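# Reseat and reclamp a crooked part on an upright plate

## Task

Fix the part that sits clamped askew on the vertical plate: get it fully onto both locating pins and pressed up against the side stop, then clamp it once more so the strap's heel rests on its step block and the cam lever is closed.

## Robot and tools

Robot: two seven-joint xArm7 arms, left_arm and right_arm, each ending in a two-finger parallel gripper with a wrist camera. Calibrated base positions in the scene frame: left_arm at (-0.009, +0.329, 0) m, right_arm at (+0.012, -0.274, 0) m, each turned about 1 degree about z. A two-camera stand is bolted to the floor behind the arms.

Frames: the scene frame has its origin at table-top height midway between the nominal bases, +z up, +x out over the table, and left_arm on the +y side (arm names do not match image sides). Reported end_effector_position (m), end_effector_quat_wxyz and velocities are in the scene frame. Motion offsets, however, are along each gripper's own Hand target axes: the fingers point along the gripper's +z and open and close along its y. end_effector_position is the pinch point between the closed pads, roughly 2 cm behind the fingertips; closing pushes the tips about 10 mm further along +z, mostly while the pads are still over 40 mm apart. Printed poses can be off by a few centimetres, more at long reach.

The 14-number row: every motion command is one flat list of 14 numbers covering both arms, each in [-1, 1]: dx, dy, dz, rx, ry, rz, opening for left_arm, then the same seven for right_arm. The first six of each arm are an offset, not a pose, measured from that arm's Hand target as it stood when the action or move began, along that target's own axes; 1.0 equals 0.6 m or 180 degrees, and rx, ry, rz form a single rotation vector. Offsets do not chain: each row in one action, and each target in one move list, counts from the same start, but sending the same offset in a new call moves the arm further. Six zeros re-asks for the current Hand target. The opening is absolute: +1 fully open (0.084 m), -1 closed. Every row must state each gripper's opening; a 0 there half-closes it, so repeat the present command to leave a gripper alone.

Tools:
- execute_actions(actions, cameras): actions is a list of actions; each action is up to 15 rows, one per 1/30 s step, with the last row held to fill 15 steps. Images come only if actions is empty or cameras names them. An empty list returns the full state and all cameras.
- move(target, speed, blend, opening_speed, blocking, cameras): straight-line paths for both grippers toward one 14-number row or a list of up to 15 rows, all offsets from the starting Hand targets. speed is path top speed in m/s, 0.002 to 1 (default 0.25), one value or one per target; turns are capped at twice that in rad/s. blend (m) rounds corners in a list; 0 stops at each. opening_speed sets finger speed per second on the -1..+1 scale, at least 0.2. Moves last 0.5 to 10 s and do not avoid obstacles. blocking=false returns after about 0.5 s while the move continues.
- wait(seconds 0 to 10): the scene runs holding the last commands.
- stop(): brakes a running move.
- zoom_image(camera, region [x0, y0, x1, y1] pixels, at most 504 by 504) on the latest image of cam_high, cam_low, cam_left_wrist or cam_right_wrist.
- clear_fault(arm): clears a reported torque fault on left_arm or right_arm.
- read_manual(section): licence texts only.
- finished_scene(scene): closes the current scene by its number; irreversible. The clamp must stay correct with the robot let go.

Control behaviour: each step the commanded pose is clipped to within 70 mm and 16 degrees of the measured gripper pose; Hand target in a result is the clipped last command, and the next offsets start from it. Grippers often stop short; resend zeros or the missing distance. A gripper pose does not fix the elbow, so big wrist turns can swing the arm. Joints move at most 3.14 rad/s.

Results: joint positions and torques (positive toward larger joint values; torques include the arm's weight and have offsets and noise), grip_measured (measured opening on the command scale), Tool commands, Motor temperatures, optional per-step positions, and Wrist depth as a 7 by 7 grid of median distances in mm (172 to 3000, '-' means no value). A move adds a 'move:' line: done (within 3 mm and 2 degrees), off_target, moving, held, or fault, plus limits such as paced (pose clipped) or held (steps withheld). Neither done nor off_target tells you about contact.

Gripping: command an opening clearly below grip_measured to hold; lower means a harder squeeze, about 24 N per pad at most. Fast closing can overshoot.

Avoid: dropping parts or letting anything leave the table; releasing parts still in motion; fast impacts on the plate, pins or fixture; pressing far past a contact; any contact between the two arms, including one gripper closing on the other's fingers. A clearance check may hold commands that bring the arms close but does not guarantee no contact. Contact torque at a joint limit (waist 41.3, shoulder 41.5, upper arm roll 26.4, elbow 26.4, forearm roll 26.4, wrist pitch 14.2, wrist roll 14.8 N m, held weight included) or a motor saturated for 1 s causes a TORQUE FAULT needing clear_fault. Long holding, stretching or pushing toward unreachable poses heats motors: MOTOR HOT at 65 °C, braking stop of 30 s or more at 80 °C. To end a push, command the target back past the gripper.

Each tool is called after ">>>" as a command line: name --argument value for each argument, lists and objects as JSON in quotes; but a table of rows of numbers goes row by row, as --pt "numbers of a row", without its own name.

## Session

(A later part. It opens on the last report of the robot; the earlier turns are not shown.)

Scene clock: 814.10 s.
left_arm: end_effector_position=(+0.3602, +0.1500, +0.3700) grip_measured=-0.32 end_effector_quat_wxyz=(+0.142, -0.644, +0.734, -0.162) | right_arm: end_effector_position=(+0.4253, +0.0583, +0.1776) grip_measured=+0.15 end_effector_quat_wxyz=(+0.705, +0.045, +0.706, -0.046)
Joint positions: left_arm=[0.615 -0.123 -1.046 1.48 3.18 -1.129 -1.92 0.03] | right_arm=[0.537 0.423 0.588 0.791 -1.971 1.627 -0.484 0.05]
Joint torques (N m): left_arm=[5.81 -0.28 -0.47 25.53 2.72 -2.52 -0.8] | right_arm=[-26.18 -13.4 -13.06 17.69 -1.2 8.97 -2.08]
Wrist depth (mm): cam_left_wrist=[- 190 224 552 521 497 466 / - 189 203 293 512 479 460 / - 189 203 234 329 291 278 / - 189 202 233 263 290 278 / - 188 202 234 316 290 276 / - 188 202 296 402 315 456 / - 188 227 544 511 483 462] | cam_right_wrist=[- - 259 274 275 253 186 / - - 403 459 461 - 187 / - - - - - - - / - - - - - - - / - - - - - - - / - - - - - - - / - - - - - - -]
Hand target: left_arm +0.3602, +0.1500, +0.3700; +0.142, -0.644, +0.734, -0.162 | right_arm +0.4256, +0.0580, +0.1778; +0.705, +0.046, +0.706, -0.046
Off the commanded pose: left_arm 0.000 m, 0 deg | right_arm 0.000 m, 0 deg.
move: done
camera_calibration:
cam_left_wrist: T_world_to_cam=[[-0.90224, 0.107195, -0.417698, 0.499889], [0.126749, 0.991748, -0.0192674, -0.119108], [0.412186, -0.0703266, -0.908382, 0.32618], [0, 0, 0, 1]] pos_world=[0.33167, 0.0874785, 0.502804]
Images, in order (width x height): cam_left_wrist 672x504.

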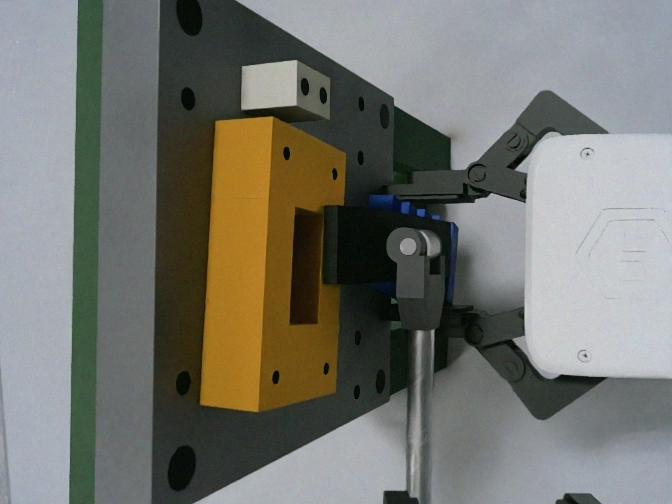

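>>> move --pt "0 0 0 0 0 0 -0.3 0 0.005 0 0 0 0 0.3" --pt "0 0 0 0 0 0 -0.3 0 0.005 0 0 0 0 0.13" --opening_speed 0.6 --speed 0.05 --cameras '["cam_left_wrist"]'

>>> zoom_image --camera "cam_left_wrist" --region '[340, 160, 540, 340]'

Scene clock: 832.23 s.
left_arm: end_effector_position=(+0.3602, +0.1500, +0.3700) grip_measured=-0.32 end_effector_quat_wxyz=(+0.142, -0.644, +0.734, -0.162) | right_arm: end_effector_position=(+0.4258, +0.0613, +0.1777) grip_measured=+0.14 end_effector_quat_wxyz=(+0.705, +0.046, +0.706, -0.046)
Joint positions: left_arm=[0.615 -0.123 -1.046 1.48 3.18 -1.129 -1.92 0.03] | right_arm=[0.539 0.43 0.589 0.801 -1.971 1.63 -0.489 0.05]
Joint torques (N m): left_arm=[5.57 -0.27 -0.36 25.52 2.44 -2.66 -0.8] | right_arm=[-30.33 -16.3 -12.77 16.72 -1.54 7.12 -1.3]
Motor temperatures (°C): left_arm=[39 42 35 44 33 34 40] | right_arm=[43 37 40 51 39 36 42]
Wrist depth (mm): cam_left_wrist=[- 190 224 548 522 494 466 / - 189 203 293 512 480 457 / - 189 203 234 338 291 277 / - 189 202 234 263 290 278 / - 188 202 233 317 290 277 / - 188 202 296 403 315 302 / - 188 227 545 509 486 463] | cam_right_wrist=[- - 273 250 275 247 178 / - - 405 462 461 - 179 / - - - - - - 180 / - - - - - - 180 / - - - - - - 181 / - - - - - - 182 / - - - - - - 183]
Hand target: left_arm +0.3602, +0.1500, +0.3700; +0.142, -0.644, +0.734, -0.162 | right_arm +0.4260, +0.0610, +0.1778; +0.705, +0.046, +0.706, -0.046
Off the commanded pose: left_arm 0.000 m, 0 deg | right_arm 0.000 m, 0 deg.
move: done
camera_calibration:
cam_left_wrist: T_world_to_cam=[[-0.90224, 0.107195, -0.417698, 0.499889], [0.126749, 0.991748, -0.0192674, -0.119108], [0.412186, -0.0703266, -0.908382, 0.32618], [0, 0, 0, 1]] pos_world=[0.33167, 0.0874785, 0.502804]
Images, in order (width x height): cam_left_wrist 672x504.

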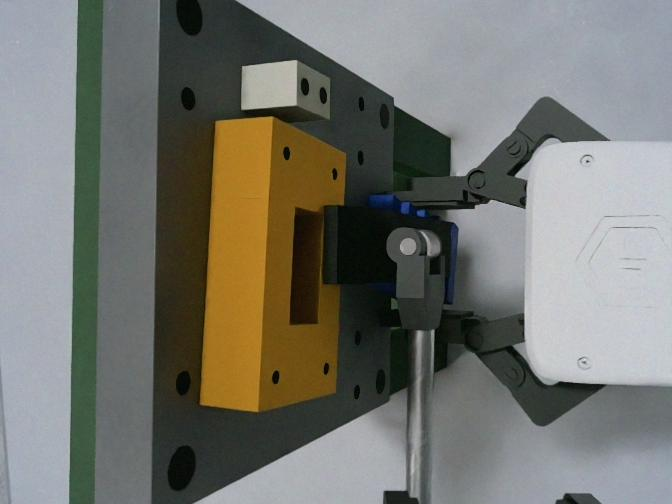

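Scaled by 2.520 from the camera's 672x504 image, which has a finer 960x720 frame.

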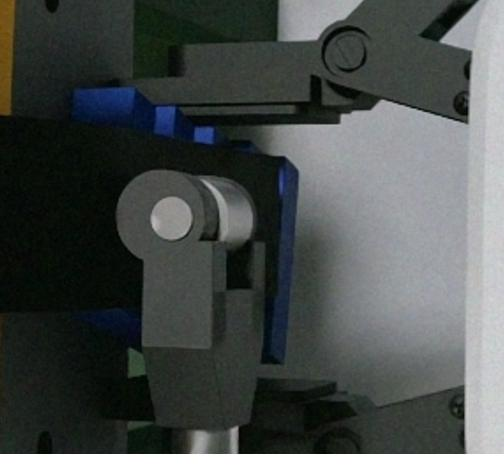

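>>> move --target '[0,0,0,0,0,0,-0.3,0,0,-0.01,0,0,0,0.13]' --speed 0.05

Scene clock: 854.43 s.
left_arm: end_effector_position=(+0.3602, +0.1500, +0.3700) grip_measured=-0.32 end_effector_quat_wxyz=(+0.142, -0.644, +0.734, -0.162) | right_arm: end_effector_position=(+0.4202, +0.0617, +0.1778) grip_measured=+0.12 end_effector_quat_wxyz=(+0.705, +0.046, +0.706, -0.046)
Joint positions: left_arm=[0.615 -0.123 -1.046 1.48 3.18 -1.129 -1.92 0.03] | right_arm=[0.546 0.428 0.596 0.795 -1.958 1.639 -0.486 0.049]
Joint torques (N m): left_arm=[5.52 -0.36 -0.56 25.34 2.67 -2.49 -0.84] | right_arm=[7.96 -19.52 4.18 6.23 0.67 4.53 2.15]
Wrist depth (mm): cam_left_wrist=[- 189 224 550 522 494 466 / - 189 203 293 514 478 458 / - 189 203 234 346 287 277 / - 189 202 233 324 285 277 / - 188 201 233 316 285 276 / - 188 202 295 493 315 302 / - 188 227 548 510 485 463] | cam_right_wrist=[- 173 251 253 278 249 182 / - 174 265 464 467 - 182 / - 173 262 - - - 183 / - 173 - - - - 184 / - 172 - - - - 185 / - 172 - - - - 185 / - - - - - - 186]
Hand target: left_arm +0.3602, +0.1500, +0.3700; +0.142, -0.644, +0.734, -0.162 | right_arm +0.4201, +0.0618, +0.1778; +0.705, +0.046, +0.706, -0.046
Off the commanded pose: left_arm 0.000 m, 0 deg | right_arm 0.000 m, 0 deg.
move: done

>>> move --target '[0,0,0,0,0,0,-0.3,0,0,0,0,0,0,0.03]' --opening_speed 0.4 --cameras '["cam_left_wrist"]'

>>> zoom_image --camera "cam_left_wrist" --region '[340, 160, 540, 340]'

Scene clock: 864.57 s.
left_arm: end_effector_position=(+0.3602, +0.1500, +0.3700) grip_measured=-0.32 end_effector_quat_wxyz=(+0.142, -0.644, +0.734, -0.162) | right_arm: end_effector_position=(+0.4200, +0.0617, +0.1778) grip_measured=+0.07 end_effector_quat_wxyz=(+0.705, +0.046, +0.706, -0.046)
Joint positions: left_arm=[0.615 -0.123 -1.046 1.48 3.18 -1.129 -1.92 0.03] | right_arm=[0.546 0.428 0.596 0.795 -1.958 1.64 -0.486 0.047]
Joint torques (N m): left_arm=[5.8 -0.2 -0.48 25.13 2.32 -2.64 -0.87] | right_arm=[7.13 -19.57 4.09 10.98 -3.97 1.82 0.75]
Wrist depth (mm): cam_left_wrist=[- 190 224 548 522 495 467 / - 189 203 293 512 480 459 / - 189 203 234 332 305 277 / - 188 202 234 324 285 277 / - 188 202 233 316 286 276 / - 188 202 296 494 314 302 / - 188 227 546 509 484 464] | cam_right_wrist=[- 174 251 252 278 248 182 / - 173 263 462 468 - 183 / - 173 261 - - - 184 / - 173 - - - - 184 / - 173 - - - - 185 / - 173 - - - - 186 / - 172 - - - - 187]
Hand target: left_arm +0.3602, +0.1500, +0.3700; +0.142, -0.644, +0.734, -0.162 | right_arm +0.4201, +0.0618, +0.1778; +0.705, +0.046, +0.706, -0.046
Off the commanded pose: left_arm 0.000 m, 0 deg | right_arm 0.000 m, 0 deg.
move: done
camera_calibration:
cam_left_wrist: T_world_to_cam=[[-0.90224, 0.107195, -0.417698, 0.499889], [0.126749, 0.991748, -0.0192674, -0.119108], [0.412186, -0.0703266, -0.908382, 0.32618], [0, 0, 0, 1]] pos_world=[0.33167, 0.0874785, 0.502804]
Images, in order (width x height): cam_left_wrist 672x504.

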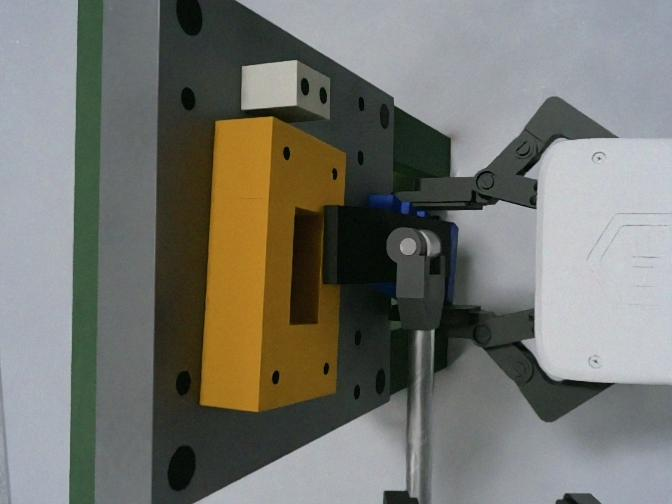

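Scaled by 2.520 from the camera's 672x504 image, which has a finer 960x720 frame.

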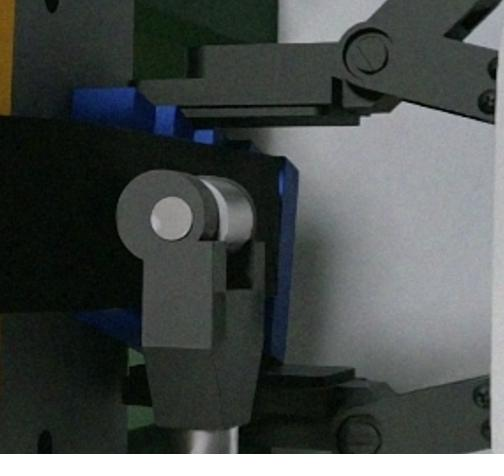

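>>> zoom_image --camera "cam_left_wrist" --region '[340, 380, 640, 504]'

Scaled by 1.680 from the camera's 672x504 image, which has a finer 960x720 frame.

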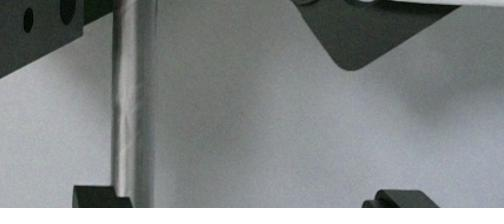

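>>> move --target '[-0.023,0,0.158,0,0,0,-0.3,0,0,0,0,0,0,-0.1]' --speed 0.2 --opening_speed 0.4 --cameras '["cam_left_wrist"]'

Scene clock: 925.87 s.
left_arm: end_effector_position=(+0.4016, +0.1585, +0.2841) grip_measured=-0.32 end_effector_quat_wxyz=(+0.142, -0.644, +0.734, -0.163) | right_arm: end_effector_position=(+0.4200, +0.0618, +0.1778) grip_measured=+0.07 end_effector_quat_wxyz=(+0.705, +0.046, +0.706, -0.046)
Joint positions: left_arm=[0.587 0.068 -1.124 1.325 3.436 -0.911 -2.12 0.03] | right_arm=[0.546 0.428 0.596 0.795 -1.958 1.64 -0.486 0.047]
Joint torques (N m): left_arm=[-6.32 -4.56 -2.79 26.51 3.04 -2.72 -0.87] | right_arm=[-4.3 -16.9 2.88 12.32 -4.94 -0.96 -2.9]
Motor temperatures (°C): left_arm=[38 42 35 45 33 34 40] | right_arm=[42 37 36 46 40 34 42]
Wrist depth (mm): cam_left_wrist=[- - - 206 424 - 216 / - - - 207 244 222 213 / - - - - - 415 192 / - - - - - 416 198 / - - - 208 - 220 198 / - - - 194 421 - 215 / - - - 450 421 407 388] | cam_right_wrist=[- 174 250 252 278 248 182 / - 174 264 464 466 - 183 / - 173 262 - - - 184 / - 173 - - - - 184 / - 173 - - - - 185 / - 172 - - - - 186 / - 172 - - - - 187]
Hand target: left_arm +0.4016, +0.1585, +0.2841; +0.142, -0.644, +0.734, -0.162 | right_arm +0.4201, +0.0618, +0.1778; +0.705, +0.046, +0.706, -0.046
Off the commanded pose: left_arm 0.000 m, 0 deg | right_arm 0.000 m, 0 deg.
move: done
camera_calibration:
cam_left_wrist: T_world_to_cam=[[-0.902204, 0.107105, -0.417799, 0.500488], [0.126752, 0.991743, -0.0194712, -0.134356], [0.412263, -0.0705237, -0.908331, 0.231652], [0, 0, 0, 1]] pos_world=[0.37307, 0.0959783, 0.416904]
Images, in order (width x height): cam_left_wrist 672x504.

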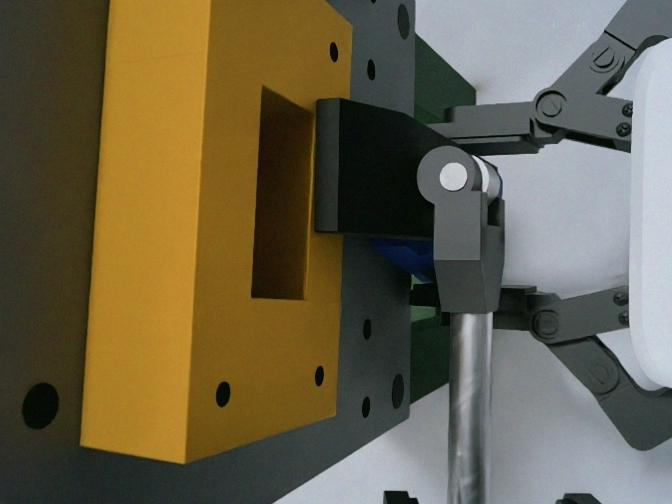

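>>> move --target '[0.0133,0,0.0483,0,0,0,-0.3,0,0,0,0,0,0,-0.1]' --speed 0.1 --cameras '["cam_left_wrist"]'

Scene clock: 957.13 s.
left_arm: end_effector_position=(+0.4127, +0.1490, +0.2578) grip_measured=-0.32 end_effector_quat_wxyz=(+0.142, -0.644, +0.734, -0.163) | right_arm: end_effector_position=(+0.4201, +0.0618, +0.1778) grip_measured=+0.07 end_effector_quat_wxyz=(+0.705, +0.046, +0.706, -0.046)
Joint positions: left_arm=[0.487 0.166 -1.107 1.302 3.593 -0.877 -2.276 0.03] | right_arm=[0.546 0.428 0.596 0.795 -1.958 1.64 -0.486 0.047]
Joint torques (N m): left_arm=[-5.92 -7.41 -0.06 26.15 3.12 -2.69 -0.83] | right_arm=[-8.01 -15.05 2.31 12.26 -3.85 -0.78 -2.8]
Wrist depth (mm): cam_left_wrist=[- - - - 397 390 189 / - - - - 213 198 189 / - - - - - 222 - / - - - - - 381 - / - - - - - 207 187 / - - - - 216 - 189 / - - - - 407 388 187] | cam_right_wrist=[- 174 251 252 278 249 182 / - 174 263 464 466 - 183 / - 173 263 - - - 183 / - 173 - - - - 184 / - 173 - - - - 185 / - 172 - - - - 186 / - 172 - - - - 186]
Hand target: left_arm +0.4127, +0.1489, +0.2578; +0.142, -0.644, +0.734, -0.162 | right_arm +0.4201, +0.0618, +0.1778; +0.705, +0.046, +0.706, -0.046
Off the commanded pose: left_arm 0.000 m, 0 deg | right_arm 0.000 m, 0 deg.
move: done
camera_calibration:
cam_left_wrist: T_world_to_cam=[[-0.902241, 0.107153, -0.417707, 0.500506], [0.126752, 0.991745, -0.019375, -0.126891], [0.412183, -0.0704263, -0.908375, 0.202556], [0, 0, 0, 1]] pos_world=[0.38417, 0.0864784, 0.390604]
Images, in order (width x height): cam_left_wrist 672x504.

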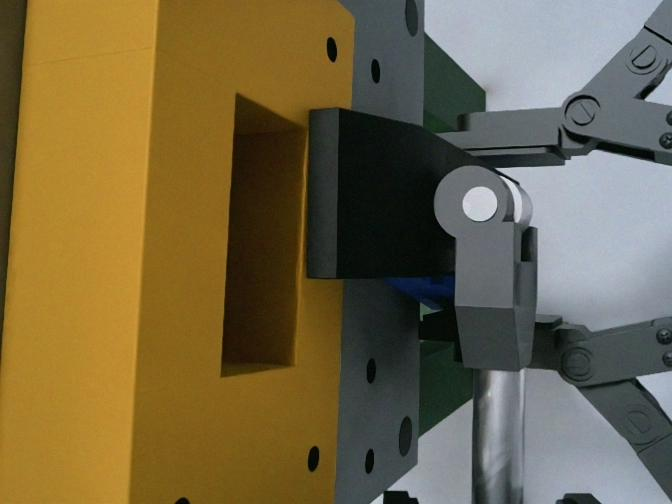

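>>> move --target '[0,0,0.01,0,0,0,-0.57,0,0,0,0,0,0,-0.1]' --speed 0.1

>>> move --target '[0.0083,0.0295,-0.0137,0,-0.0352,-0.0755,-0.57,0,0,0,0,0,0,-0.1]' --speed 0.08 --cameras '["cam_left_wrist"]'

Scene clock: 996.10 s.
left_arm: end_effector_position=(+0.4152, +0.1486, +0.2524) grip_measured=-0.59 end_effector_quat_wxyz=(+0.142, -0.644, +0.734, -0.162) | right_arm: end_effector_position=(+0.4201, +0.0618, +0.1778) grip_measured=+0.07 end_effector_quat_wxyz=(+0.705, +0.046, +0.706, -0.046)
Joint positions: left_arm=[0.472 0.181 -1.098 1.297 3.616 -0.868 -2.296 0.018] | right_arm=[0.546 0.428 0.596 0.795 -1.958 1.64 -0.486 0.047]
Joint torques (N m): left_arm=[-6.38 -7.92 -0.32 16.53 3.3 1.09 -0.88] | right_arm=[-7.48 -13.43 2.29 12.23 -2.52 -0.86 -2.76]
Wrist depth (mm): cam_left_wrist=[- - - - 283 385 184 / - - - - 207 193 183 / - - - - - 216 - / - - - - - 375 - / - - - - - 207 182 / - - - - 210 - 183 / - - - - 401 383 184] | cam_right_wrist=[- 174 250 253 278 248 182 / - 174 264 463 466 - 183 / - 173 262 - - - 183 / - 173 - - - - 184 / - 173 - - - - 185 / - 172 - - - - 186 / - 172 - - - - 187]
Hand target: left_arm +0.4152, +0.1486, +0.2524; +0.142, -0.644, +0.734, -0.162 | right_arm +0.4201, +0.0618, +0.1778; +0.705, +0.046, +0.706, -0.046
Off the commanded pose: left_arm 0.000 m, 0 deg | right_arm 0.000 m, 0 deg.
move: done

Scene clock: 998.30 s.
left_arm: end_effector_position=(+0.3952, +0.1462, +0.2523) grip_measured=-0.59 end_effector_quat_wxyz=(-0.162, +0.734, -0.644, +0.142) | right_arm: end_effector_position=(+0.4201, +0.0618, +0.1778) grip_measured=+0.07 end_effector_quat_wxyz=(+0.705, +0.046, +0.706, -0.046)
Joint positions: left_arm=[0.31 0.172 -1.034 1.272 3.727 -0.96 -2.707 0.018] | right_arm=[0.546 0.428 0.596 0.795 -1.958 1.64 -0.486 0.047]
Joint torques (N m): left_arm=[-14.24 -1.23 -6.71 9.69 -7.78 -4.22 -1.1] | right_arm=[-7.43 -12.78 2.42 12.39 -1.98 -0.65 -2.68]
Wrist depth (mm): cam_left_wrist=[- - - - 193 373 367 / - - - - 196 197 182 / - - - - - 372 198 / - - - - - 377 - / - - - - - 204 - / - - - 194 403 - 184 / - - - 424 - - 187] | cam_right_wrist=[- 174 251 252 278 249 182 / - 173 264 466 467 - 182 / - 173 262 - - - 183 / - 173 - - - - 184 / - 173 - - - - 185 / - 173 - - - - 186 / - 172 - - - - 187]
Hand target: left_arm +0.3952, +0.1462, +0.2523; -0.162, +0.734, -0.644, +0.142 | right_arm +0.4201, +0.0618, +0.1778; +0.705, +0.046, +0.706, -0.046
Off the commanded pose: left_arm 0.000 m, 0 deg | right_arm 0.000 m, 0 deg.
move: done
camera_calibration:
cam_left_wrist: T_world_to_cam=[[-0.899311, -0.129837, -0.41759, 0.516188], [-0.134133, 0.990778, -0.0191872, -0.0188972], [0.41623, 0.0387572, -0.908433, 0.187037], [0, 0, 0, 1]] pos_world=[0.383829, 0.0784943, 0.385103]
Images, in order (width x height): cam_left_wrist 672x504.

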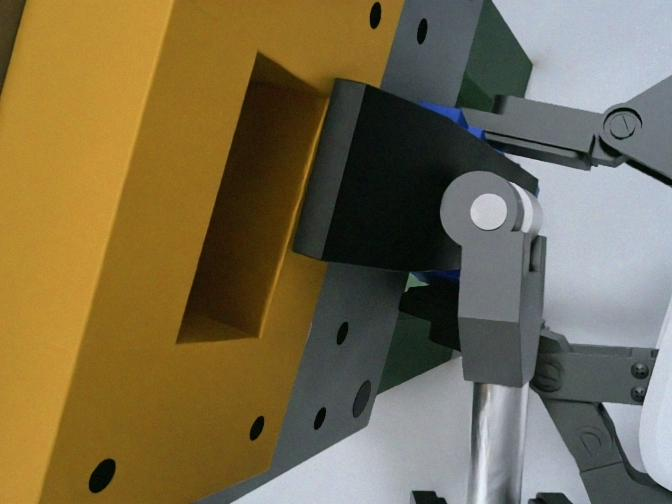

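>>> move --pt "0.0083 0.0295 -0.0137 0 -0.0352 -0.0755 -0.57 0 0 0 0 0 0 -0.1" --pt "0.0248 0.0560 -0.0262 0 -0.0704 -0.1511 -0.57 0 0 0 0 0 0 -0.1" --speed 0.08 --blend '[0.01,0]' --cameras '["cam_left_wrist"]'

Scene clock: 1022.27 s.
left_arm: end_effector_position=(+0.3658, +0.1307, +0.2524) grip_measured=-0.59 end_effector_quat_wxyz=(-0.189, +0.856, -0.470, +0.104) | right_arm: end_effector_position=(+0.4201, +0.0618, +0.1778) grip_measured=+0.07 end_effector_quat_wxyz=(+0.705, +0.046, +0.706, -0.046)
Joint positions: left_arm=[0.027 0.3 -0.942 1.341 3.869 -1.217 -3.327 0.018] | right_arm=[0.546 0.428 0.596 0.795 -1.958 1.64 -0.486 0.047]
Joint torques (N m): left_arm=[5.79 -24.87 -4.95 14.97 -1.22 0.22 0.58] | right_arm=[-6.49 -12.14 2.33 12.32 -1.94 -0.4 -2.53]
Wrist depth (mm): cam_left_wrist=[- - - - - 199 349 / - - - - 179 195 355 / - - - - - - 180 / - - - - - 377 - / - - 190 - - - - / 518 482 467 433 - 190 - / 528 485 466 430 - 177 -] | cam_right_wrist=[- 174 250 253 279 248 182 / - 174 263 466 470 - 183 / - 173 262 - - - 183 / - 173 - - - - 184 / - 173 - - - - 185 / - 172 - - - - 186 / - 172 - - - - 186]
Hand target: left_arm +0.3658, +0.1307, +0.2524; -0.189, +0.856, -0.470, +0.104 (not the last commanded pose) | right_arm +0.4201, +0.0618, +0.1778; +0.705, +0.046, +0.706, -0.046
Off the commanded pose: left_arm 0.007 m, 5 deg | right_arm 0.000 m, 0 deg.
move: held (left_arm; a check stopped the path); path passed 1 of 2 targets; limits=held
pose unreachable (left arm): on one or more control steps of this call, first in action 0 (counted from 0), this arm could not follow its commanded pose, so it was not sent that pose on those steps. It may still have moved: this result reports where it is.
cause: moving toward the commanded pose would bring a part of the arm too close to another arm (a part of this arm just beyond joint 6 (wrist pitch) and a part of the right arm just beyond its joint 4 (elbow), along the way the arms are being sent, or toward where that arm still pushes).
camera_calibration:
cam_left_wrist: T_world_to_cam=[[-0.760972, -0.496736, -0.417343, 0.485018], [-0.538938, 0.842117, -0.0196318, 0.160131], [0.361204, 0.209983, -0.908537, 0.197723], [0, 0, 0, 1]] pos_world=[0.383968, 0.0645587, 0.385201]
Images, in order (width x height): cam_left_wrist 672x504.

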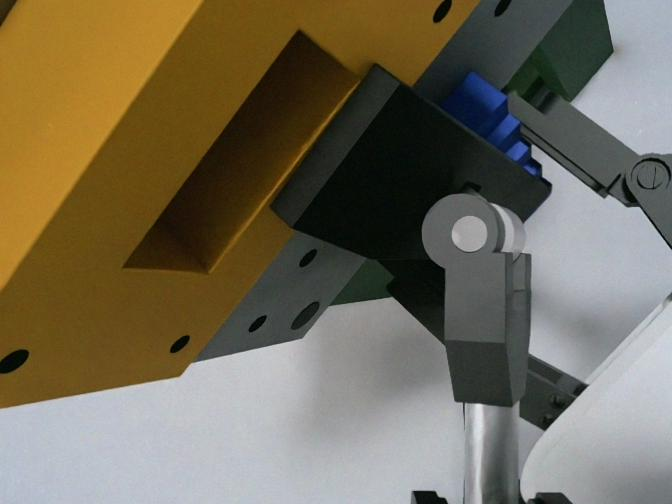

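>>> move --target '[0,0,0,-0.1389,0,0,-0.57,0,0,0,0,0,0,-0.1]' --speed 0.15 --cameras '["cam_left_wrist","cam_high"]'

Scene clock: 1056.13 s.
left_arm: end_effector_position=(+0.3658, +0.1307, +0.2524) grip_measured=-0.59 end_effector_quat_wxyz=(+0.001, +0.876, -0.482, +0.000) | right_arm: end_effector_position=(+0.4201, +0.0618, +0.1778) grip_measured=+0.07 end_effector_quat_wxyz=(+0.705, +0.046, +0.706, -0.046)
Joint positions: left_arm=[0.215 0.506 -1.015 1.614 3.576 -1.351 -2.996 0.018] | right_arm=[0.546 0.428 0.596 0.795 -1.958 1.64 -0.486 0.047]
Joint torques (N m): left_arm=[5.88 -16.97 -7.31 23.08 -2.47 -3.76 0.81] | right_arm=[-6.04 -11.92 2.61 12.11 -1.95 -0.3 -2.22]
Wrist depth (mm): cam_left_wrist=[- - - - 384 384 384 / - - - - - 384 384 / - - - - - 195 201 / - - - - - - 180 / - - - - 383 - 179 / - 382 - - - 178 178 / 383 382 383 - 180 178 179] | cam_right_wrist=[- 174 250 252 278 249 182 / - 174 263 463 467 - 182 / - 173 262 - - - 183 / - 173 - - - - 184 / - 173 - - - - 185 / - 173 - - - - 186 / - 172 - - - - 186]
Hand target: left_arm +0.3658, +0.1307, +0.2524; +0.001, +0.876, -0.482, +0.000 | right_arm +0.4201, +0.0618, +0.1778; +0.705, +0.046, +0.706, -0.046
Off the commanded pose: left_arm 0.000 m, 0 deg | right_arm 0.000 m, 0 deg.
move: done
camera_calibration:
cam_left_wrist: T_world_to_cam=[[-0.838182, -0.545361, 0.0056884, 0.412901], [-0.545375, 0.838032, -0.0163562, 0.16224], [0.00415299, -0.0168118, -0.99985, 0.380998], [0, 0, 0, 1]] pos_world=[0.432985, 0.0956234, 0.381246]
Images, in order (width x height): cam_high 672x504, cam_left_wrist 672x504.

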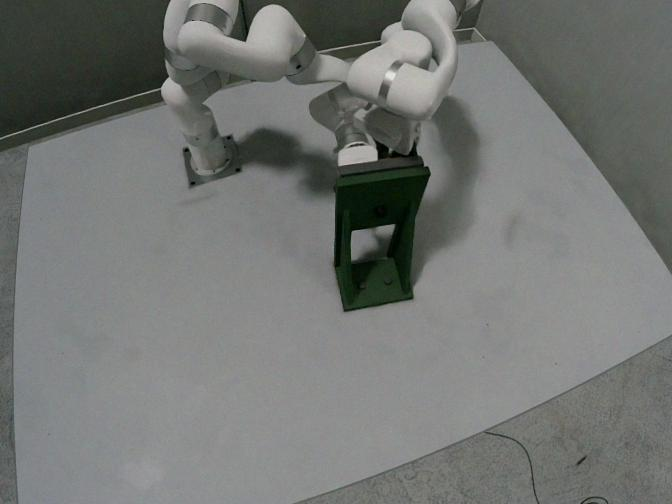

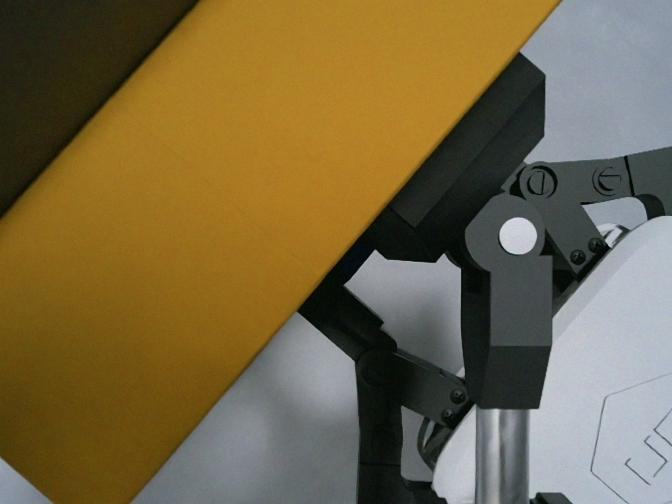

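>>> move --pt "0.0069 0.0390 0 0 0 -0.1111 -0.57 0 0 0 0 0 0 -0.1" --pt "0.0267 0.0734 0 0 0 -0.2222 -0.57 0 0 0 0 0 0 -0.1" --speed 0.08 --blend '[0.01,0]' --cameras '["cam_left_wrist"]'

Scene clock: 1102.03 s.
left_arm: end_effector_position=(+0.3372, +0.0936, +0.2524) grip_measured=-0.59 end_effector_quat_wxyz=(+0.001, +0.988, -0.153, +0.000) | right_arm: end_effector_position=(+0.4201, +0.0618, +0.1778) grip_measured=-0.10 end_effector_quat_wxyz=(+0.705, +0.046, +0.706, -0.046)
Joint positions: left_arm=[0.033 0.432 -0.864 1.595 3.476 -1.317 -3.724 0.018] | right_arm=[0.546 0.428 0.596 0.795 -1.958 1.64 -0.486 0.04]
Joint torques (N m): left_arm=[-6.23 -28.5 -2.31 24.02 -2.35 -1.53 -0.91] | right_arm=[-1.85 -20.22 3.49 8.32 -0.08 6.03 2.21]
Wrist depth (mm): cam_left_wrist=[- - - - - - - / - - - - - - 384 / 383 383 - - - 383 384 / 383 383 - 383 - 195 384 / 382 382 - 383 - 193 202 / 382 - 200 179 178 178 181 / 381 382 - 179 - 178 180] | cam_right_wrist=[- 174 250 276 278 248 181 / - 173 265 464 465 - 182 / - 173 263 - - - 183 / - 173 - - - - 183 / - 173 - - - - 184 / - 173 - - - - 185 / - 172 172 - - - 186]
Hand target: left_arm +0.3372, +0.0936, +0.2524; +0.001, +0.988, -0.153, +0.000 | right_arm +0.4201, +0.0618, +0.1778; +0.705, +0.046, +0.706, -0.046
Off the commanded pose: left_arm 0.000 m, 0 deg | right_arm 0.000 m, 0 deg.
move: done
camera_calibration:
cam_left_wrist: T_world_to_cam=[[-0.291732, -0.956481, 0.00600194, 0.222835], [-0.956409, 0.291612, -0.0156277, 0.367343], [0.0131973, -0.0102994, -0.99986, 0.376894], [0, 0, 0, 1]] pos_world=[0.411365, 0.109897, 0.381245]
Images, in order (width x height): cam_left_wrist 672x504.

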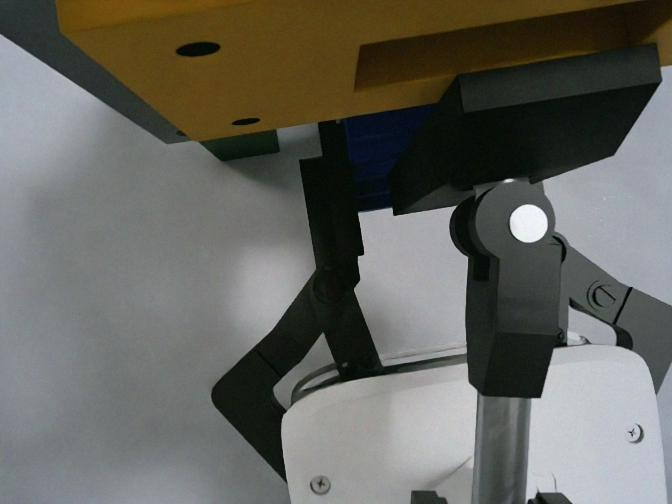

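>>> move --target '[0,0,0,0,0,0,-0.57,0,0,0,0,0,0,-0.35]' --cameras '["cam_left_wrist","cam_low"]'

>>> zoom_image --camera "cam_left_wrist" --region '[280, 30, 672, 300]'

>>> zoom_image --camera "cam_low" --region '[370, 140, 510, 350]'

Scene clock: 1117.93 s.
left_arm: end_effector_position=(+0.3372, +0.0936, +0.2524) grip_measured=-0.59 end_effector_quat_wxyz=(+0.001, +0.988, -0.153, +0.000) | right_arm: end_effector_position=(+0.4201, +0.0618, +0.1778) grip_measured=-0.10 end_effector_quat_wxyz=(+0.705, +0.046, +0.706, -0.046)
Joint positions: left_arm=[0.033 0.432 -0.864 1.595 3.476 -1.318 -3.724 0.018] | right_arm=[0.546 0.428 0.596 0.795 -1.958 1.64 -0.486 0.04]
Joint torques (N m): left_arm=[-6.27 -21.58 -2.28 23.97 -0.3 -3.63 -0.94] | right_arm=[-1.55 -18.46 2.97 7.97 -0.05 5.96 2.17]
Wrist depth (mm): cam_left_wrist=[- - - - - - - / - - - - - - 385 / 384 383 - - - 383 386 / 383 383 - 383 - 195 383 / 383 381 - 383 - 193 202 / 382 - 200 179 178 179 181 / 381 383 - 179 - 179 180] | cam_right_wrist=[- 174 250 276 277 248 181 / - 174 265 464 464 - 182 / - 173 263 - - - 182 / - 173 - - - - 183 / - 173 - - - - 184 / - 172 - - - - 185 / - 172 173 - - - 186]
Hand target: left_arm +0.3372, +0.0936, +0.2524; +0.001, +0.988, -0.153, +0.000 | right_arm +0.4201, +0.0618, +0.1778; +0.705, +0.046, +0.706, -0.046
Off the commanded pose: left_arm 0.000 m, 0 deg | right_arm 0.000 m, 0 deg.
move: done
camera_calibration:
cam_left_wrist: T_world_to_cam=[[-0.291548, -0.956538, 0.00584047, 0.222827], [-0.956466, 0.291432, -0.0154731, 0.367327], [0.0130985, -0.0100974, -0.999863, 0.376915], [0, 0, 0, 1]] pos_world=[0.411363, 0.109898, 0.381245]
Images, in order (width x height): cam_low 672x504, cam_left_wrist 672x504.

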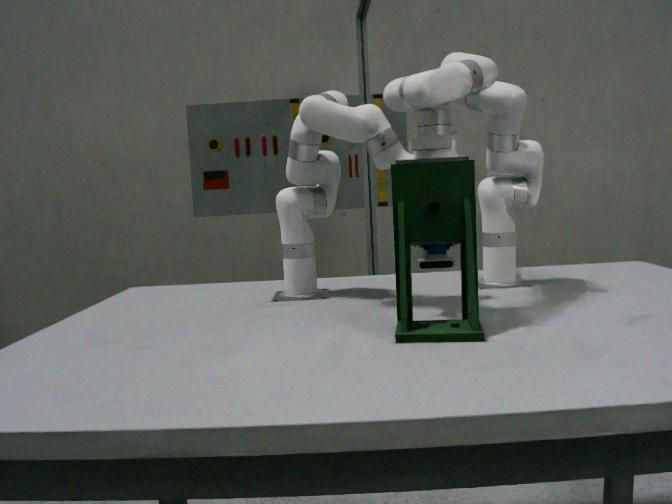

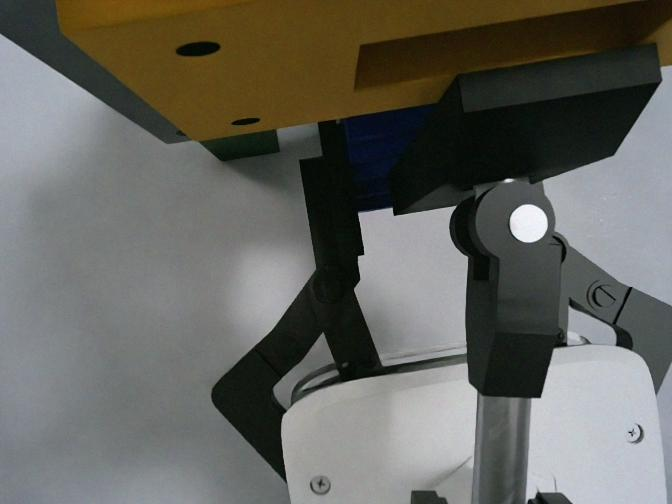

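Scaled by 1.286 from the camera's 672x504 image, which has a finer 960x720 frame.

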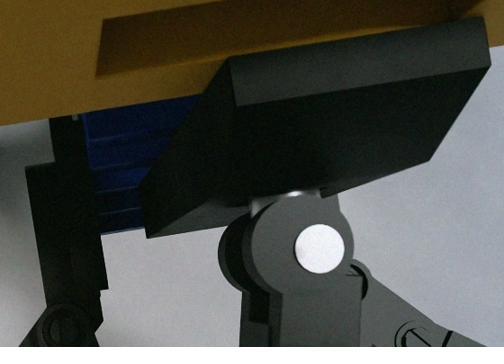

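Scaled by 2.400 from the camera's 672x504 image, which has a finer 960x720 frame.

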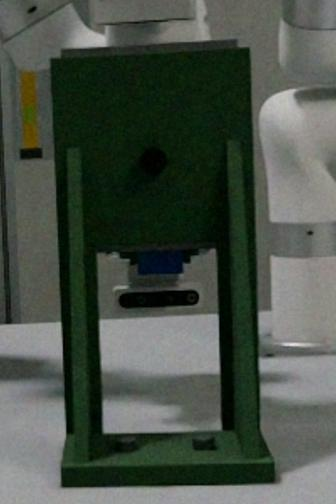

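>>> move --pt "0 0 -0.12 0 0 0 -0.4 0 0 0 0 0 0 -0.35" --pt "0.0082 -0.1012 -0.196 0.1153 0.0959 0.4365 -0.4 0 0 0 0 0 0 -0.35" --speed '[0.1,0.2]' --blend '[0.02,0]' --cameras '["cam_left_wrist"]'

>>> zoom_image --camera "cam_left_wrist" --region '[190, 50, 500, 420]'

Scene clock: 1158.73 s.
left_arm: end_effector_position=(+0.3603, +0.1501, +0.3700) grip_measured=-0.42 end_effector_quat_wxyz=(+0.142, -0.644, +0.734, -0.162) | right_arm: end_effector_position=(+0.4201, +0.0618, +0.1778) grip_measured=-0.10 end_effector_quat_wxyz=(+0.705, +0.046, +0.706, -0.046)
Joint positions: left_arm=[0.531 -0.103 -0.985 1.482 3.211 -1.132 -1.947 0.026] | right_arm=[0.546 0.428 0.596 0.795 -1.958 1.64 -0.486 0.04]
Joint torques (N m): left_arm=[3.74 -13.29 3.17 16.25 -2.06 1.34 0.64] | right_arm=[-1.84 -15.13 1.93 8.15 0.08 5.61 1.4]
Wrist depth (mm): cam_left_wrist=[- 189 224 550 521 495 465 / - 189 211 293 512 488 457 / - 189 203 233 329 305 277 / - 189 203 235 266 240 273 / - 188 204 296 332 309 273 / - 188 204 296 519 476 457 / - 188 241 555 517 484 462] | cam_right_wrist=[- 174 250 276 278 248 182 / - 174 265 464 465 - 182 / - 173 264 - - - 183 / - 173 - - - - 183 / - 173 - - - - 185 / - 172 - - - - 185 / - 172 173 - - - 186]
Hand target: left_arm +0.3603, +0.1501, +0.3700; +0.142, -0.644, +0.734, -0.162 | right_arm +0.4201, +0.0618, +0.1778; +0.705, +0.046, +0.706, -0.046
Off the commanded pose: left_arm 0.000 m, 0 deg | right_arm 0.000 m, 0 deg.
move: done
camera_calibration:
cam_left_wrist: T_world_to_cam=[[-0.90299, 0.107461, -0.416005, 0.499619], [0.126623, 0.991775, -0.0186594, -0.119426], [0.410579, -0.0695252, -0.909171, 0.326868], [0, 0, 0, 1]] pos_world=[0.332069, 0.0874796, 0.502794]
Images, in order (width x height): cam_left_wrist 672x504.

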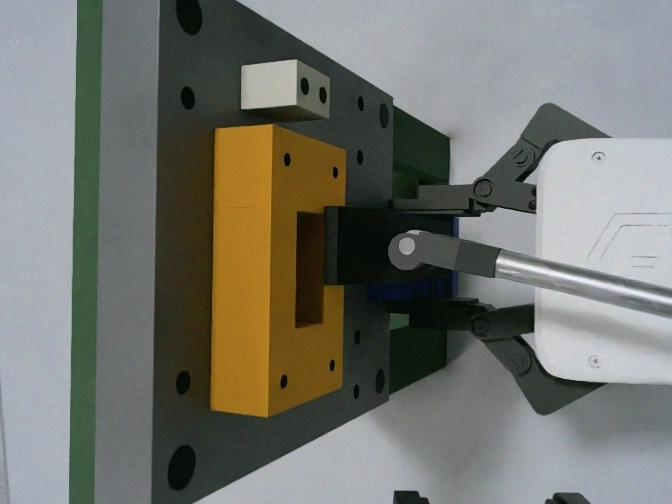

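Scaled by 1.362 from the camera's 672x504 image, which has a finer 960x720 frame.

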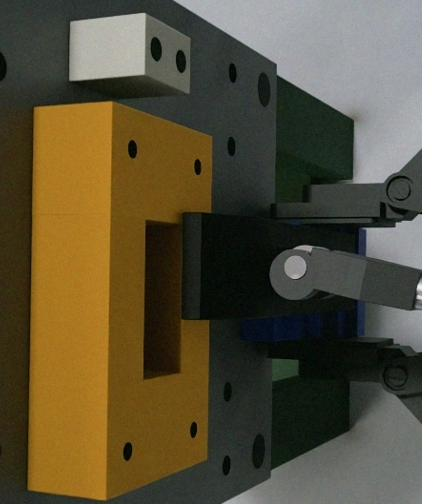

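>>> move --target '[-0.0063,-0.0304,0.0509,-0.0213,0.0212,0.4998,-1,0,-0.0092,0,0,0,0,-0.35]' --speed 0.2 --cameras '["cam_left_wrist"]'

Scene clock: 1263.80 s.
left_arm: end_effector_position=(+0.3899, +0.1499, +0.3499) grip_measured=-1.00 end_effector_quat_wxyz=(+0.173, +0.065, +0.983, -0.011) | right_arm: end_effector_position=(+0.4193, +0.0563, +0.1778) grip_measured=-0.10 end_effector_quat_wxyz=(+0.705, +0.046, +0.706, -0.046)
Joint positions: left_arm=[0.439 0.178 -1.083 1.597 3.487 -1.217 -0.575 0] | right_arm=[0.54 0.415 0.596 0.777 -1.958 1.634 -0.478 0.04]
Joint torques (N m): left_arm=[0.18 -8 -3.96 25.19 3.02 -2.9 0.82] | right_arm=[-9.59 -20.74 1.62 7.33 0.57 2.21 2.11]
Wrist depth (mm): cam_left_wrist=[431 237 181 248 429 429 431 / 450 244 186 247 447 447 448 / 463 253 250 255 463 461 461 / 475 261 206 266 478 478 477 / 497 288 211 307 494 494 494 / 514 - 258 307 506 519 518 / 270 271 222 273 533 539 540] | cam_right_wrist=[- 174 183 275 278 255 177 / - 174 182 464 468 414 178 / - 173 181 - - - 179 / - 173 - - - - 180 / - 173 - - - - 180 / - 173 - - - - 181 / - 172 175 - - - 182]
Hand target: left_arm +0.3900, +0.1500, +0.3499; +0.173, +0.065, +0.983, -0.011 | right_arm +0.4193, +0.0563, +0.1778; +0.705, +0.046, +0.706, -0.046
Off the commanded pose: left_arm 0.000 m, 0 deg | right_arm 0.000 m, 0 deg.
move: done
camera_calibration:
cam_left_wrist: T_world_to_cam=[[0.118777, 0.99292, 0.0012383, -0.15913], [0.938299, -0.11265, 0.326962, -0.395197], [0.324787, -0.0376735, -0.945037, 0.337756], [0, 0, 0, 1]] pos_world=[0.280015, 0.126208, 0.448604]
Images, in order (width x height): cam_left_wrist 672x504.

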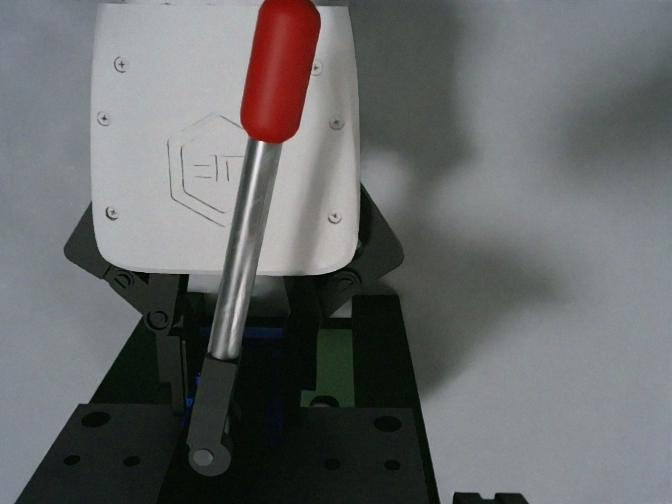

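>>> move --target '[-0.033,0.0047,0.0955,0,0,0,-1,0,0,0,0,0,0,-0.35]' --speed 0.15 --cameras '["cam_left_wrist","cam_high"]'

Scene clock: 1276.03 s.
left_arm: end_effector_position=(+0.4282, +0.1478, +0.3029) grip_measured=-1.00 end_effector_quat_wxyz=(+0.173, +0.065, +0.983, -0.011) | right_arm: end_effector_position=(+0.4193, +0.0563, +0.1778) grip_measured=-0.10 end_effector_quat_wxyz=(+0.705, +0.046, +0.706, -0.046)
Joint positions: left_arm=[0.338 0.325 -1.032 1.59 3.637 -1.141 -0.663 0] | right_arm=[0.54 0.415 0.596 0.777 -1.958 1.634 -0.478 0.04]
Joint torques (N m): left_arm=[-6.32 -13.12 -1.76 24.74 2.83 -3.25 -0.73] | right_arm=[-10.01 -20.83 1.61 7.1 0.23 2.29 2.25]
Wrist depth (mm): cam_left_wrist=[191 - 189 214 385 384 384 / 198 - 197 210 401 400 401 / 210 204 204 224 414 413 415 / - 418 - 423 427 428 428 / - - 232 391 444 443 444 / - - 226 248 454 465 462 / 221 - 212 213 477 481 482] | cam_right_wrist=[- 174 183 275 278 255 178 / - 174 182 466 466 414 178 / - 174 181 - - - 179 / - 173 - - - - 179 / - 173 - - - - 180 / - 173 - - - - 181 / - 172 174 - - - 182]
Hand target: left_arm +0.4282, +0.1479, +0.3028; +0.173, +0.065, +0.983, -0.011 | right_arm +0.4193, +0.0563, +0.1778; +0.705, +0.046, +0.706, -0.046
Off the commanded pose: left_arm 0.000 m, 0 deg | right_arm 0.000 m, 0 deg.
move: done
camera_calibration:
cam_left_wrist: T_world_to_cam=[[0.118783, 0.99292, 0.000961955, -0.161426], [0.938197, -0.112553, 0.32729, -0.416083], [0.325081, -0.0379739, -0.944923, 0.280626], [0, 0, 0, 1]] pos_world=[0.318316, 0.124108, 0.401505]
Images, in order (width x height): cam_high 672x504, cam_left_wrist 672x504.

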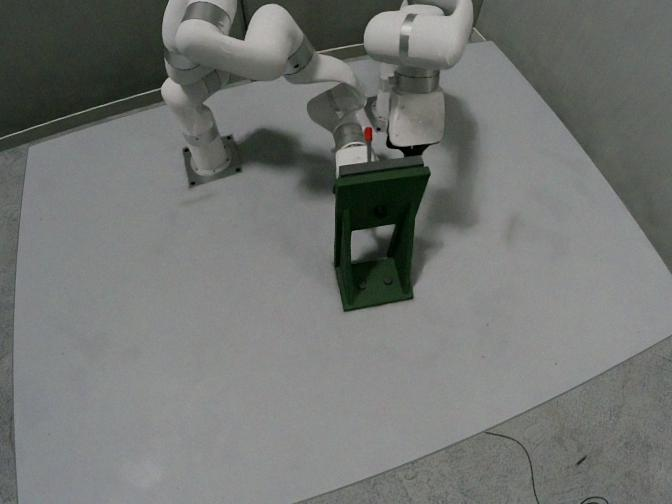

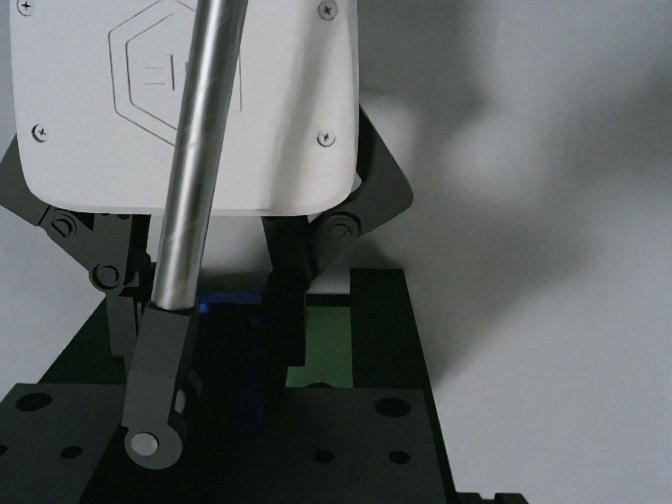

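>>> move --target '[0,-0.025,0,0,0,0,-1,0,0,0,0,0,0,-0.35]' --speed 0.05

>>> move --target '[0,-0.0083,0,0,0,0,-1,0,0,0,0,0,0,-0.35]' --speed 0.03 --cameras '["cam_left_wrist"]'

Scene clock: 1294.23 s.
left_arm: end_effector_position=(+0.4262, +0.1330, +0.3028) grip_measured=-1.00 end_effector_quat_wxyz=(+0.173, +0.065, +0.983, -0.011) | right_arm: end_effector_position=(+0.4193, +0.0563, +0.1778) grip_measured=-0.10 end_effector_quat_wxyz=(+0.705, +0.046, +0.706, -0.046)
Joint positions: left_arm=[0.279 0.347 -1.023 1.611 3.667 -1.159 -0.711 0] | right_arm=[0.54 0.415 0.596 0.777 -1.958 1.634 -0.478 0.04]
Joint torques (N m): left_arm=[-6.91 -13.66 -2.46 25.09 2.7 -2.46 -0.93] | right_arm=[-10.02 -20.57 1.69 7.19 -0.56 2.29 2.2]
Wrist depth (mm): cam_left_wrist=[192 190 - 190 384 385 384 / 199 198 198 197 397 400 401 / 227 204 204 204 228 414 413 / - 248 - 231 429 428 428 / 444 - 241 425 392 443 442 / 233 - 197 241 302 464 463 / 211 - 213 213 214 482 483] | cam_right_wrist=[- 174 183 275 278 255 178 / - 174 182 466 466 413 178 / - 174 181 - - - 179 / - 173 - - - - 180 / - 173 - - - - 180 / - 173 - - - - 181 / - 172 174 - - - 182]
Hand target: left_arm +0.4262, +0.1330, +0.3028; +0.173, +0.065, +0.983, -0.011 | right_arm +0.4193, +0.0563, +0.1778; +0.705, +0.046, +0.706, -0.046
Off the commanded pose: left_arm 0.000 m, 0 deg | right_arm 0.000 m, 0 deg.
move: done

Scene clock: 1295.07 s.
left_arm: end_effector_position=(+0.4256, +0.1281, +0.3028) grip_measured=-1.00 end_effector_quat_wxyz=(+0.173, +0.065, +0.983, -0.011) | right_arm: end_effector_position=(+0.4193, +0.0563, +0.1778) grip_measured=-0.10 end_effector_quat_wxyz=(+0.705, +0.046, +0.706, -0.046)
Joint positions: left_arm=[0.259 0.355 -1.02 1.618 3.677 -1.165 -0.727 0] | right_arm=[0.54 0.415 0.596 0.777 -1.958 1.634 -0.478 0.04]
Joint torques (N m): left_arm=[-7.42 -13.99 -2.48 24.91 2.8 -2.59 -0.85] | right_arm=[-9.88 -21.1 1.42 7.12 -0.6 2.38 2.21]
Wrist depth (mm): cam_left_wrist=[192 189 189 190 380 384 384 / 199 197 - 197 392 401 399 / 227 204 - 203 226 414 414 / 434 230 423 229 429 426 428 / 444 - 241 242 391 443 443 / 245 - 200 236 302 458 464 / 211 - - 213 214 484 484] | cam_right_wrist=[- 174 183 275 278 255 178 / - 174 182 465 465 415 178 / - 173 181 - - - 179 / - 173 - - - - 179 / - 173 - - - - 180 / - 173 - - - - 181 / - 172 174 - - - 182]
Hand target: left_arm +0.4256, +0.1280, +0.3028; +0.173, +0.065, +0.983, -0.011 | right_arm +0.4193, +0.0563, +0.1778; +0.705, +0.046, +0.706, -0.046
Off the commanded pose: left_arm 0.000 m, 0 deg | right_arm 0.000 m, 0 deg.
move: done
camera_calibration:
cam_left_wrist: T_world_to_cam=[[0.118684, 0.992931, 0.00120469, -0.141624], [0.938311, -0.112552, 0.326962, -0.415765], [0.324786, -0.0376747, -0.945037, 0.280829], [0, 0, 0, 1]] pos_world=[0.315716, 0.104408, 0.401504]
Images, in order (width x height): cam_left_wrist 672x504.

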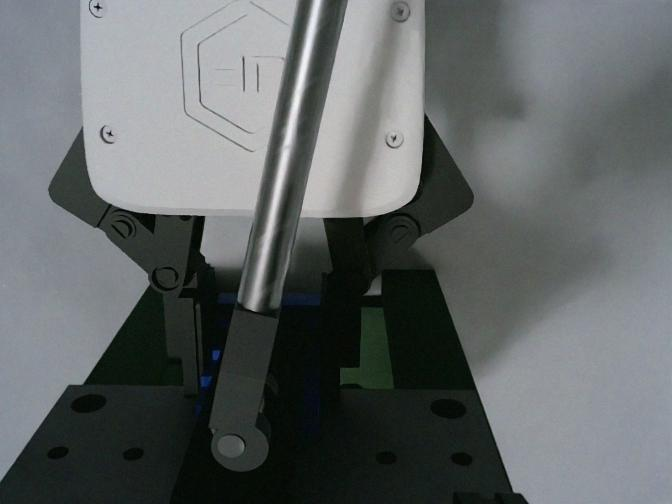

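>>> move --target '[0,-0.0067,0,0,0,0,-1,0,0,0,0,0,0,-0.35]' --speed 0.03

>>> move --target '[0,-0.0033,0,0,0,0,-1,0,0,0,0,0,0,-0.35]' --speed 0.03

Scene clock: 1310.00 s.
left_arm: end_effector_position=(+0.4252, +0.1253, +0.3028) grip_measured=-1.00 end_effector_quat_wxyz=(+0.173, +0.064, +0.983, -0.010) | right_arm: end_effector_position=(+0.4193, +0.0563, +0.1778) grip_measured=-0.10 end_effector_quat_wxyz=(+0.705, +0.046, +0.706, -0.046)
Joint positions: left_arm=[0.245 0.361 -1.017 1.625 3.685 -1.171 -0.739 0] | right_arm=[0.54 0.415 0.596 0.777 -1.958 1.634 -0.478 0.04]
Joint torques (N m): left_arm=[-26.89 -10.1 -20.14 26.25 -10.37 11.36 -0.56] | right_arm=[-9.59 -20.68 1.51 7.04 -1 2.33 2.24]
Wrist depth (mm): cam_left_wrist=[191 190 189 190 380 385 385 / 200 197 198 197 393 402 400 / 226 204 - 204 227 413 415 / 433 229 423 230 428 428 427 / 442 - 257 242 393 442 444 / 244 - 199 238 302 461 465 / 210 - - 213 214 482 482] | cam_right_wrist=[- 174 182 275 278 255 177 / - 174 182 464 467 415 178 / - 173 181 - - - 179 / - 173 - - - - 180 / - 173 - - - - 180 / - 172 - - - - 181 / - 172 175 - - - 182]
Hand target: left_arm +0.4250, +0.1241, +0.3028; +0.173, +0.065, +0.983, -0.011 | right_arm +0.4193, +0.0563, +0.1778; +0.705, +0.046, +0.706, -0.046
Off the commanded pose: left_arm 0.001 m, 0 deg | right_arm 0.000 m, 0 deg.
move: done

Scene clock: 1311.07 s.
left_arm: end_effector_position=(+0.4165, +0.1352, +0.3035) grip_measured=-1.00 end_effector_quat_wxyz=(+0.155, +0.059, +0.986, +0.009) | right_arm: end_effector_position=(+0.4193, +0.0563, +0.1778) grip_measured=-0.10 end_effector_quat_wxyz=(+0.705, +0.046, +0.706, -0.046)
Joint positions: left_arm=[0.242 0.364 -1.017 1.627 3.689 -1.225 -0.745 0] | right_arm=[0.54 0.415 0.596 0.777 -1.958 1.634 -0.478 0.04]
Joint torques (N m): left_arm=[-4.12 -19.87 -5.87 19.51 -1.84 -3.1 -0.07] | right_arm=[-9.32 -20.75 1.56 7.56 -1.42 2.4 2.25]
Wrist depth (mm): cam_left_wrist=[193 191 - 194 388 392 393 / 199 198 - 200 400 405 407 / 206 204 205 206 413 419 419 / 230 213 - 216 429 431 433 / 433 263 - 242 438 446 448 / - - 226 260 453 463 467 / 229 - 222 233 247 481 482] | cam_right_wrist=[- 174 183 275 277 255 177 / - 174 182 466 466 414 178 / - 174 181 - - - 179 / - 173 - - - - 180 / - 173 - - - - 180 / - 173 - - - - 181 / - 172 174 - - - 182]
Hand target: left_arm +0.4164, +0.1352, +0.3035; +0.155, +0.059, +0.986, +0.009 (not the last commanded pose) | right_arm +0.4193, +0.0563, +0.1778; +0.705, +0.046, +0.706, -0.046
Tool commands: left_gripper/opening=-1.0 right_gripper/opening=-0.35
Off the commanded pose: left_arm 0.016 m, 3 deg | right_arm 0.000 m, 0 deg.
TORQUE FAULT: the external load on joint 6 (wrist pitch) of the left arm reached its load limit, and that arm stopped. The contact can be on any part of that arm beyond that joint, not only on its tool. A torque fault puts only its own arm into a fault stop. That arm's remaining commands of this call were not run. The hold on joint 6 (wrist pitch) of that arm was moved back by the arm itself, up to 3 degrees, as the stop began. That arm is still stopped at the end of this call. While its stop runs, that arm, its gripper or tool too, takes no new command.
CLEAR FAULT: the left arm stays stopped (state 4) until you call clear_fault(arm="left_arm").
End effector pose when the fault began: left_arm: position (+0.4250, +0.1247, +0.3028), quat_wxyz (+0.172, +0.063, +0.983, -0.009)
Joint positions when the fault began: left_arm=[0.241 0.364 -1.017 1.627 3.689 -1.175 -0.744 0]
move: fault (left_arm)

>>> clear_fault --arm "left_arm" --cameras '["cam_left_wrist"]'

Scene clock: 1318.77 s.
left_arm: end_effector_position=(+0.4164, +0.1352, +0.3036) grip_measured=-1.00 end_effector_quat_wxyz=(+0.155, +0.059, +0.986, +0.009) | right_arm: end_effector_position=(+0.4193, +0.0563, +0.1778) grip_measured=-0.10 end_effector_quat_wxyz=(+0.705, +0.046, +0.706, -0.046)
Joint positions: left_arm=[0.242 0.364 -1.017 1.627 3.689 -1.226 -0.745 0] | right_arm=[0.54 0.415 0.596 0.777 -1.958 1.634 -0.478 0.04]
Joint torques (N m): left_arm=[-3.99 -19.9 -5.91 19.43 -1.73 -3.17 -0.09] | right_arm=[-9.28 -20.54 1.63 7.49 -2.25 2.36 2.04]
Wrist depth (mm): cam_left_wrist=[193 191 - 194 389 392 393 / 199 198 - 200 401 405 407 / 206 204 205 206 414 419 420 / 230 213 - 216 428 431 431 / 433 263 - 242 439 446 447 / - - 227 260 453 463 464 / 228 - 187 234 248 480 482] | cam_right_wrist=[- 174 183 275 278 255 178 / - 174 182 465 466 412 178 / - 173 181 - - - 179 / - 173 - - - - 180 / - 173 - - - - 181 / - 173 - - - - 181 / - 172 174 - - - 182]
Hand target: left_arm +0.4164, +0.1352, +0.3036; +0.155, +0.059, +0.986, +0.009 (not the last commanded pose) | right_arm +0.4193, +0.0563, +0.1778; +0.705, +0.046, +0.706, -0.046
Tool commands: left_gripper/opening=-1.0 right_gripper/opening=-0.35
Off the commanded pose: left_arm 0.016 m, 3 deg | right_arm 0.000 m, 0 deg.
TORQUE FAULT, CONTINUED: the left arm's stop, for the torque fault of joint 6 (wrist pitch) that an earlier result reported, is over. The call counts as one of the actions that you can send in this scene. The hold on joint 6 (wrist pitch) of that arm was moved back by the arm itself, up to 3 degrees, as the stop began. That arm's target is now where it stood when the stop ended, not its last command. That arm's gripper keeps its grip as last carried out, and that arm accepts commands again: back off and push less far.
CLEAR FAULT: your call cleared the left arm's torque fault. If a joint's load stays at its limit, that arm stops again at once.
camera_calibration:
cam_left_wrist: T_world_to_cam=[[0.101899, 0.994097, 0.037244, -0.151725], [0.950922, -0.108332, 0.289848, -0.401179], [0.292172, 0.005881, -0.956348, 0.295883], [0, 0, 0, 1]] pos_world=[0.310502, 0.105629, 0.404899]
Images, in order (width x height): cam_left_wrist 672x504.

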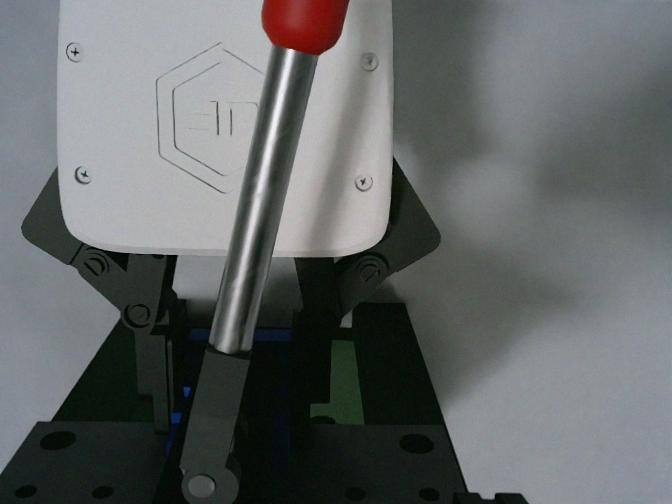

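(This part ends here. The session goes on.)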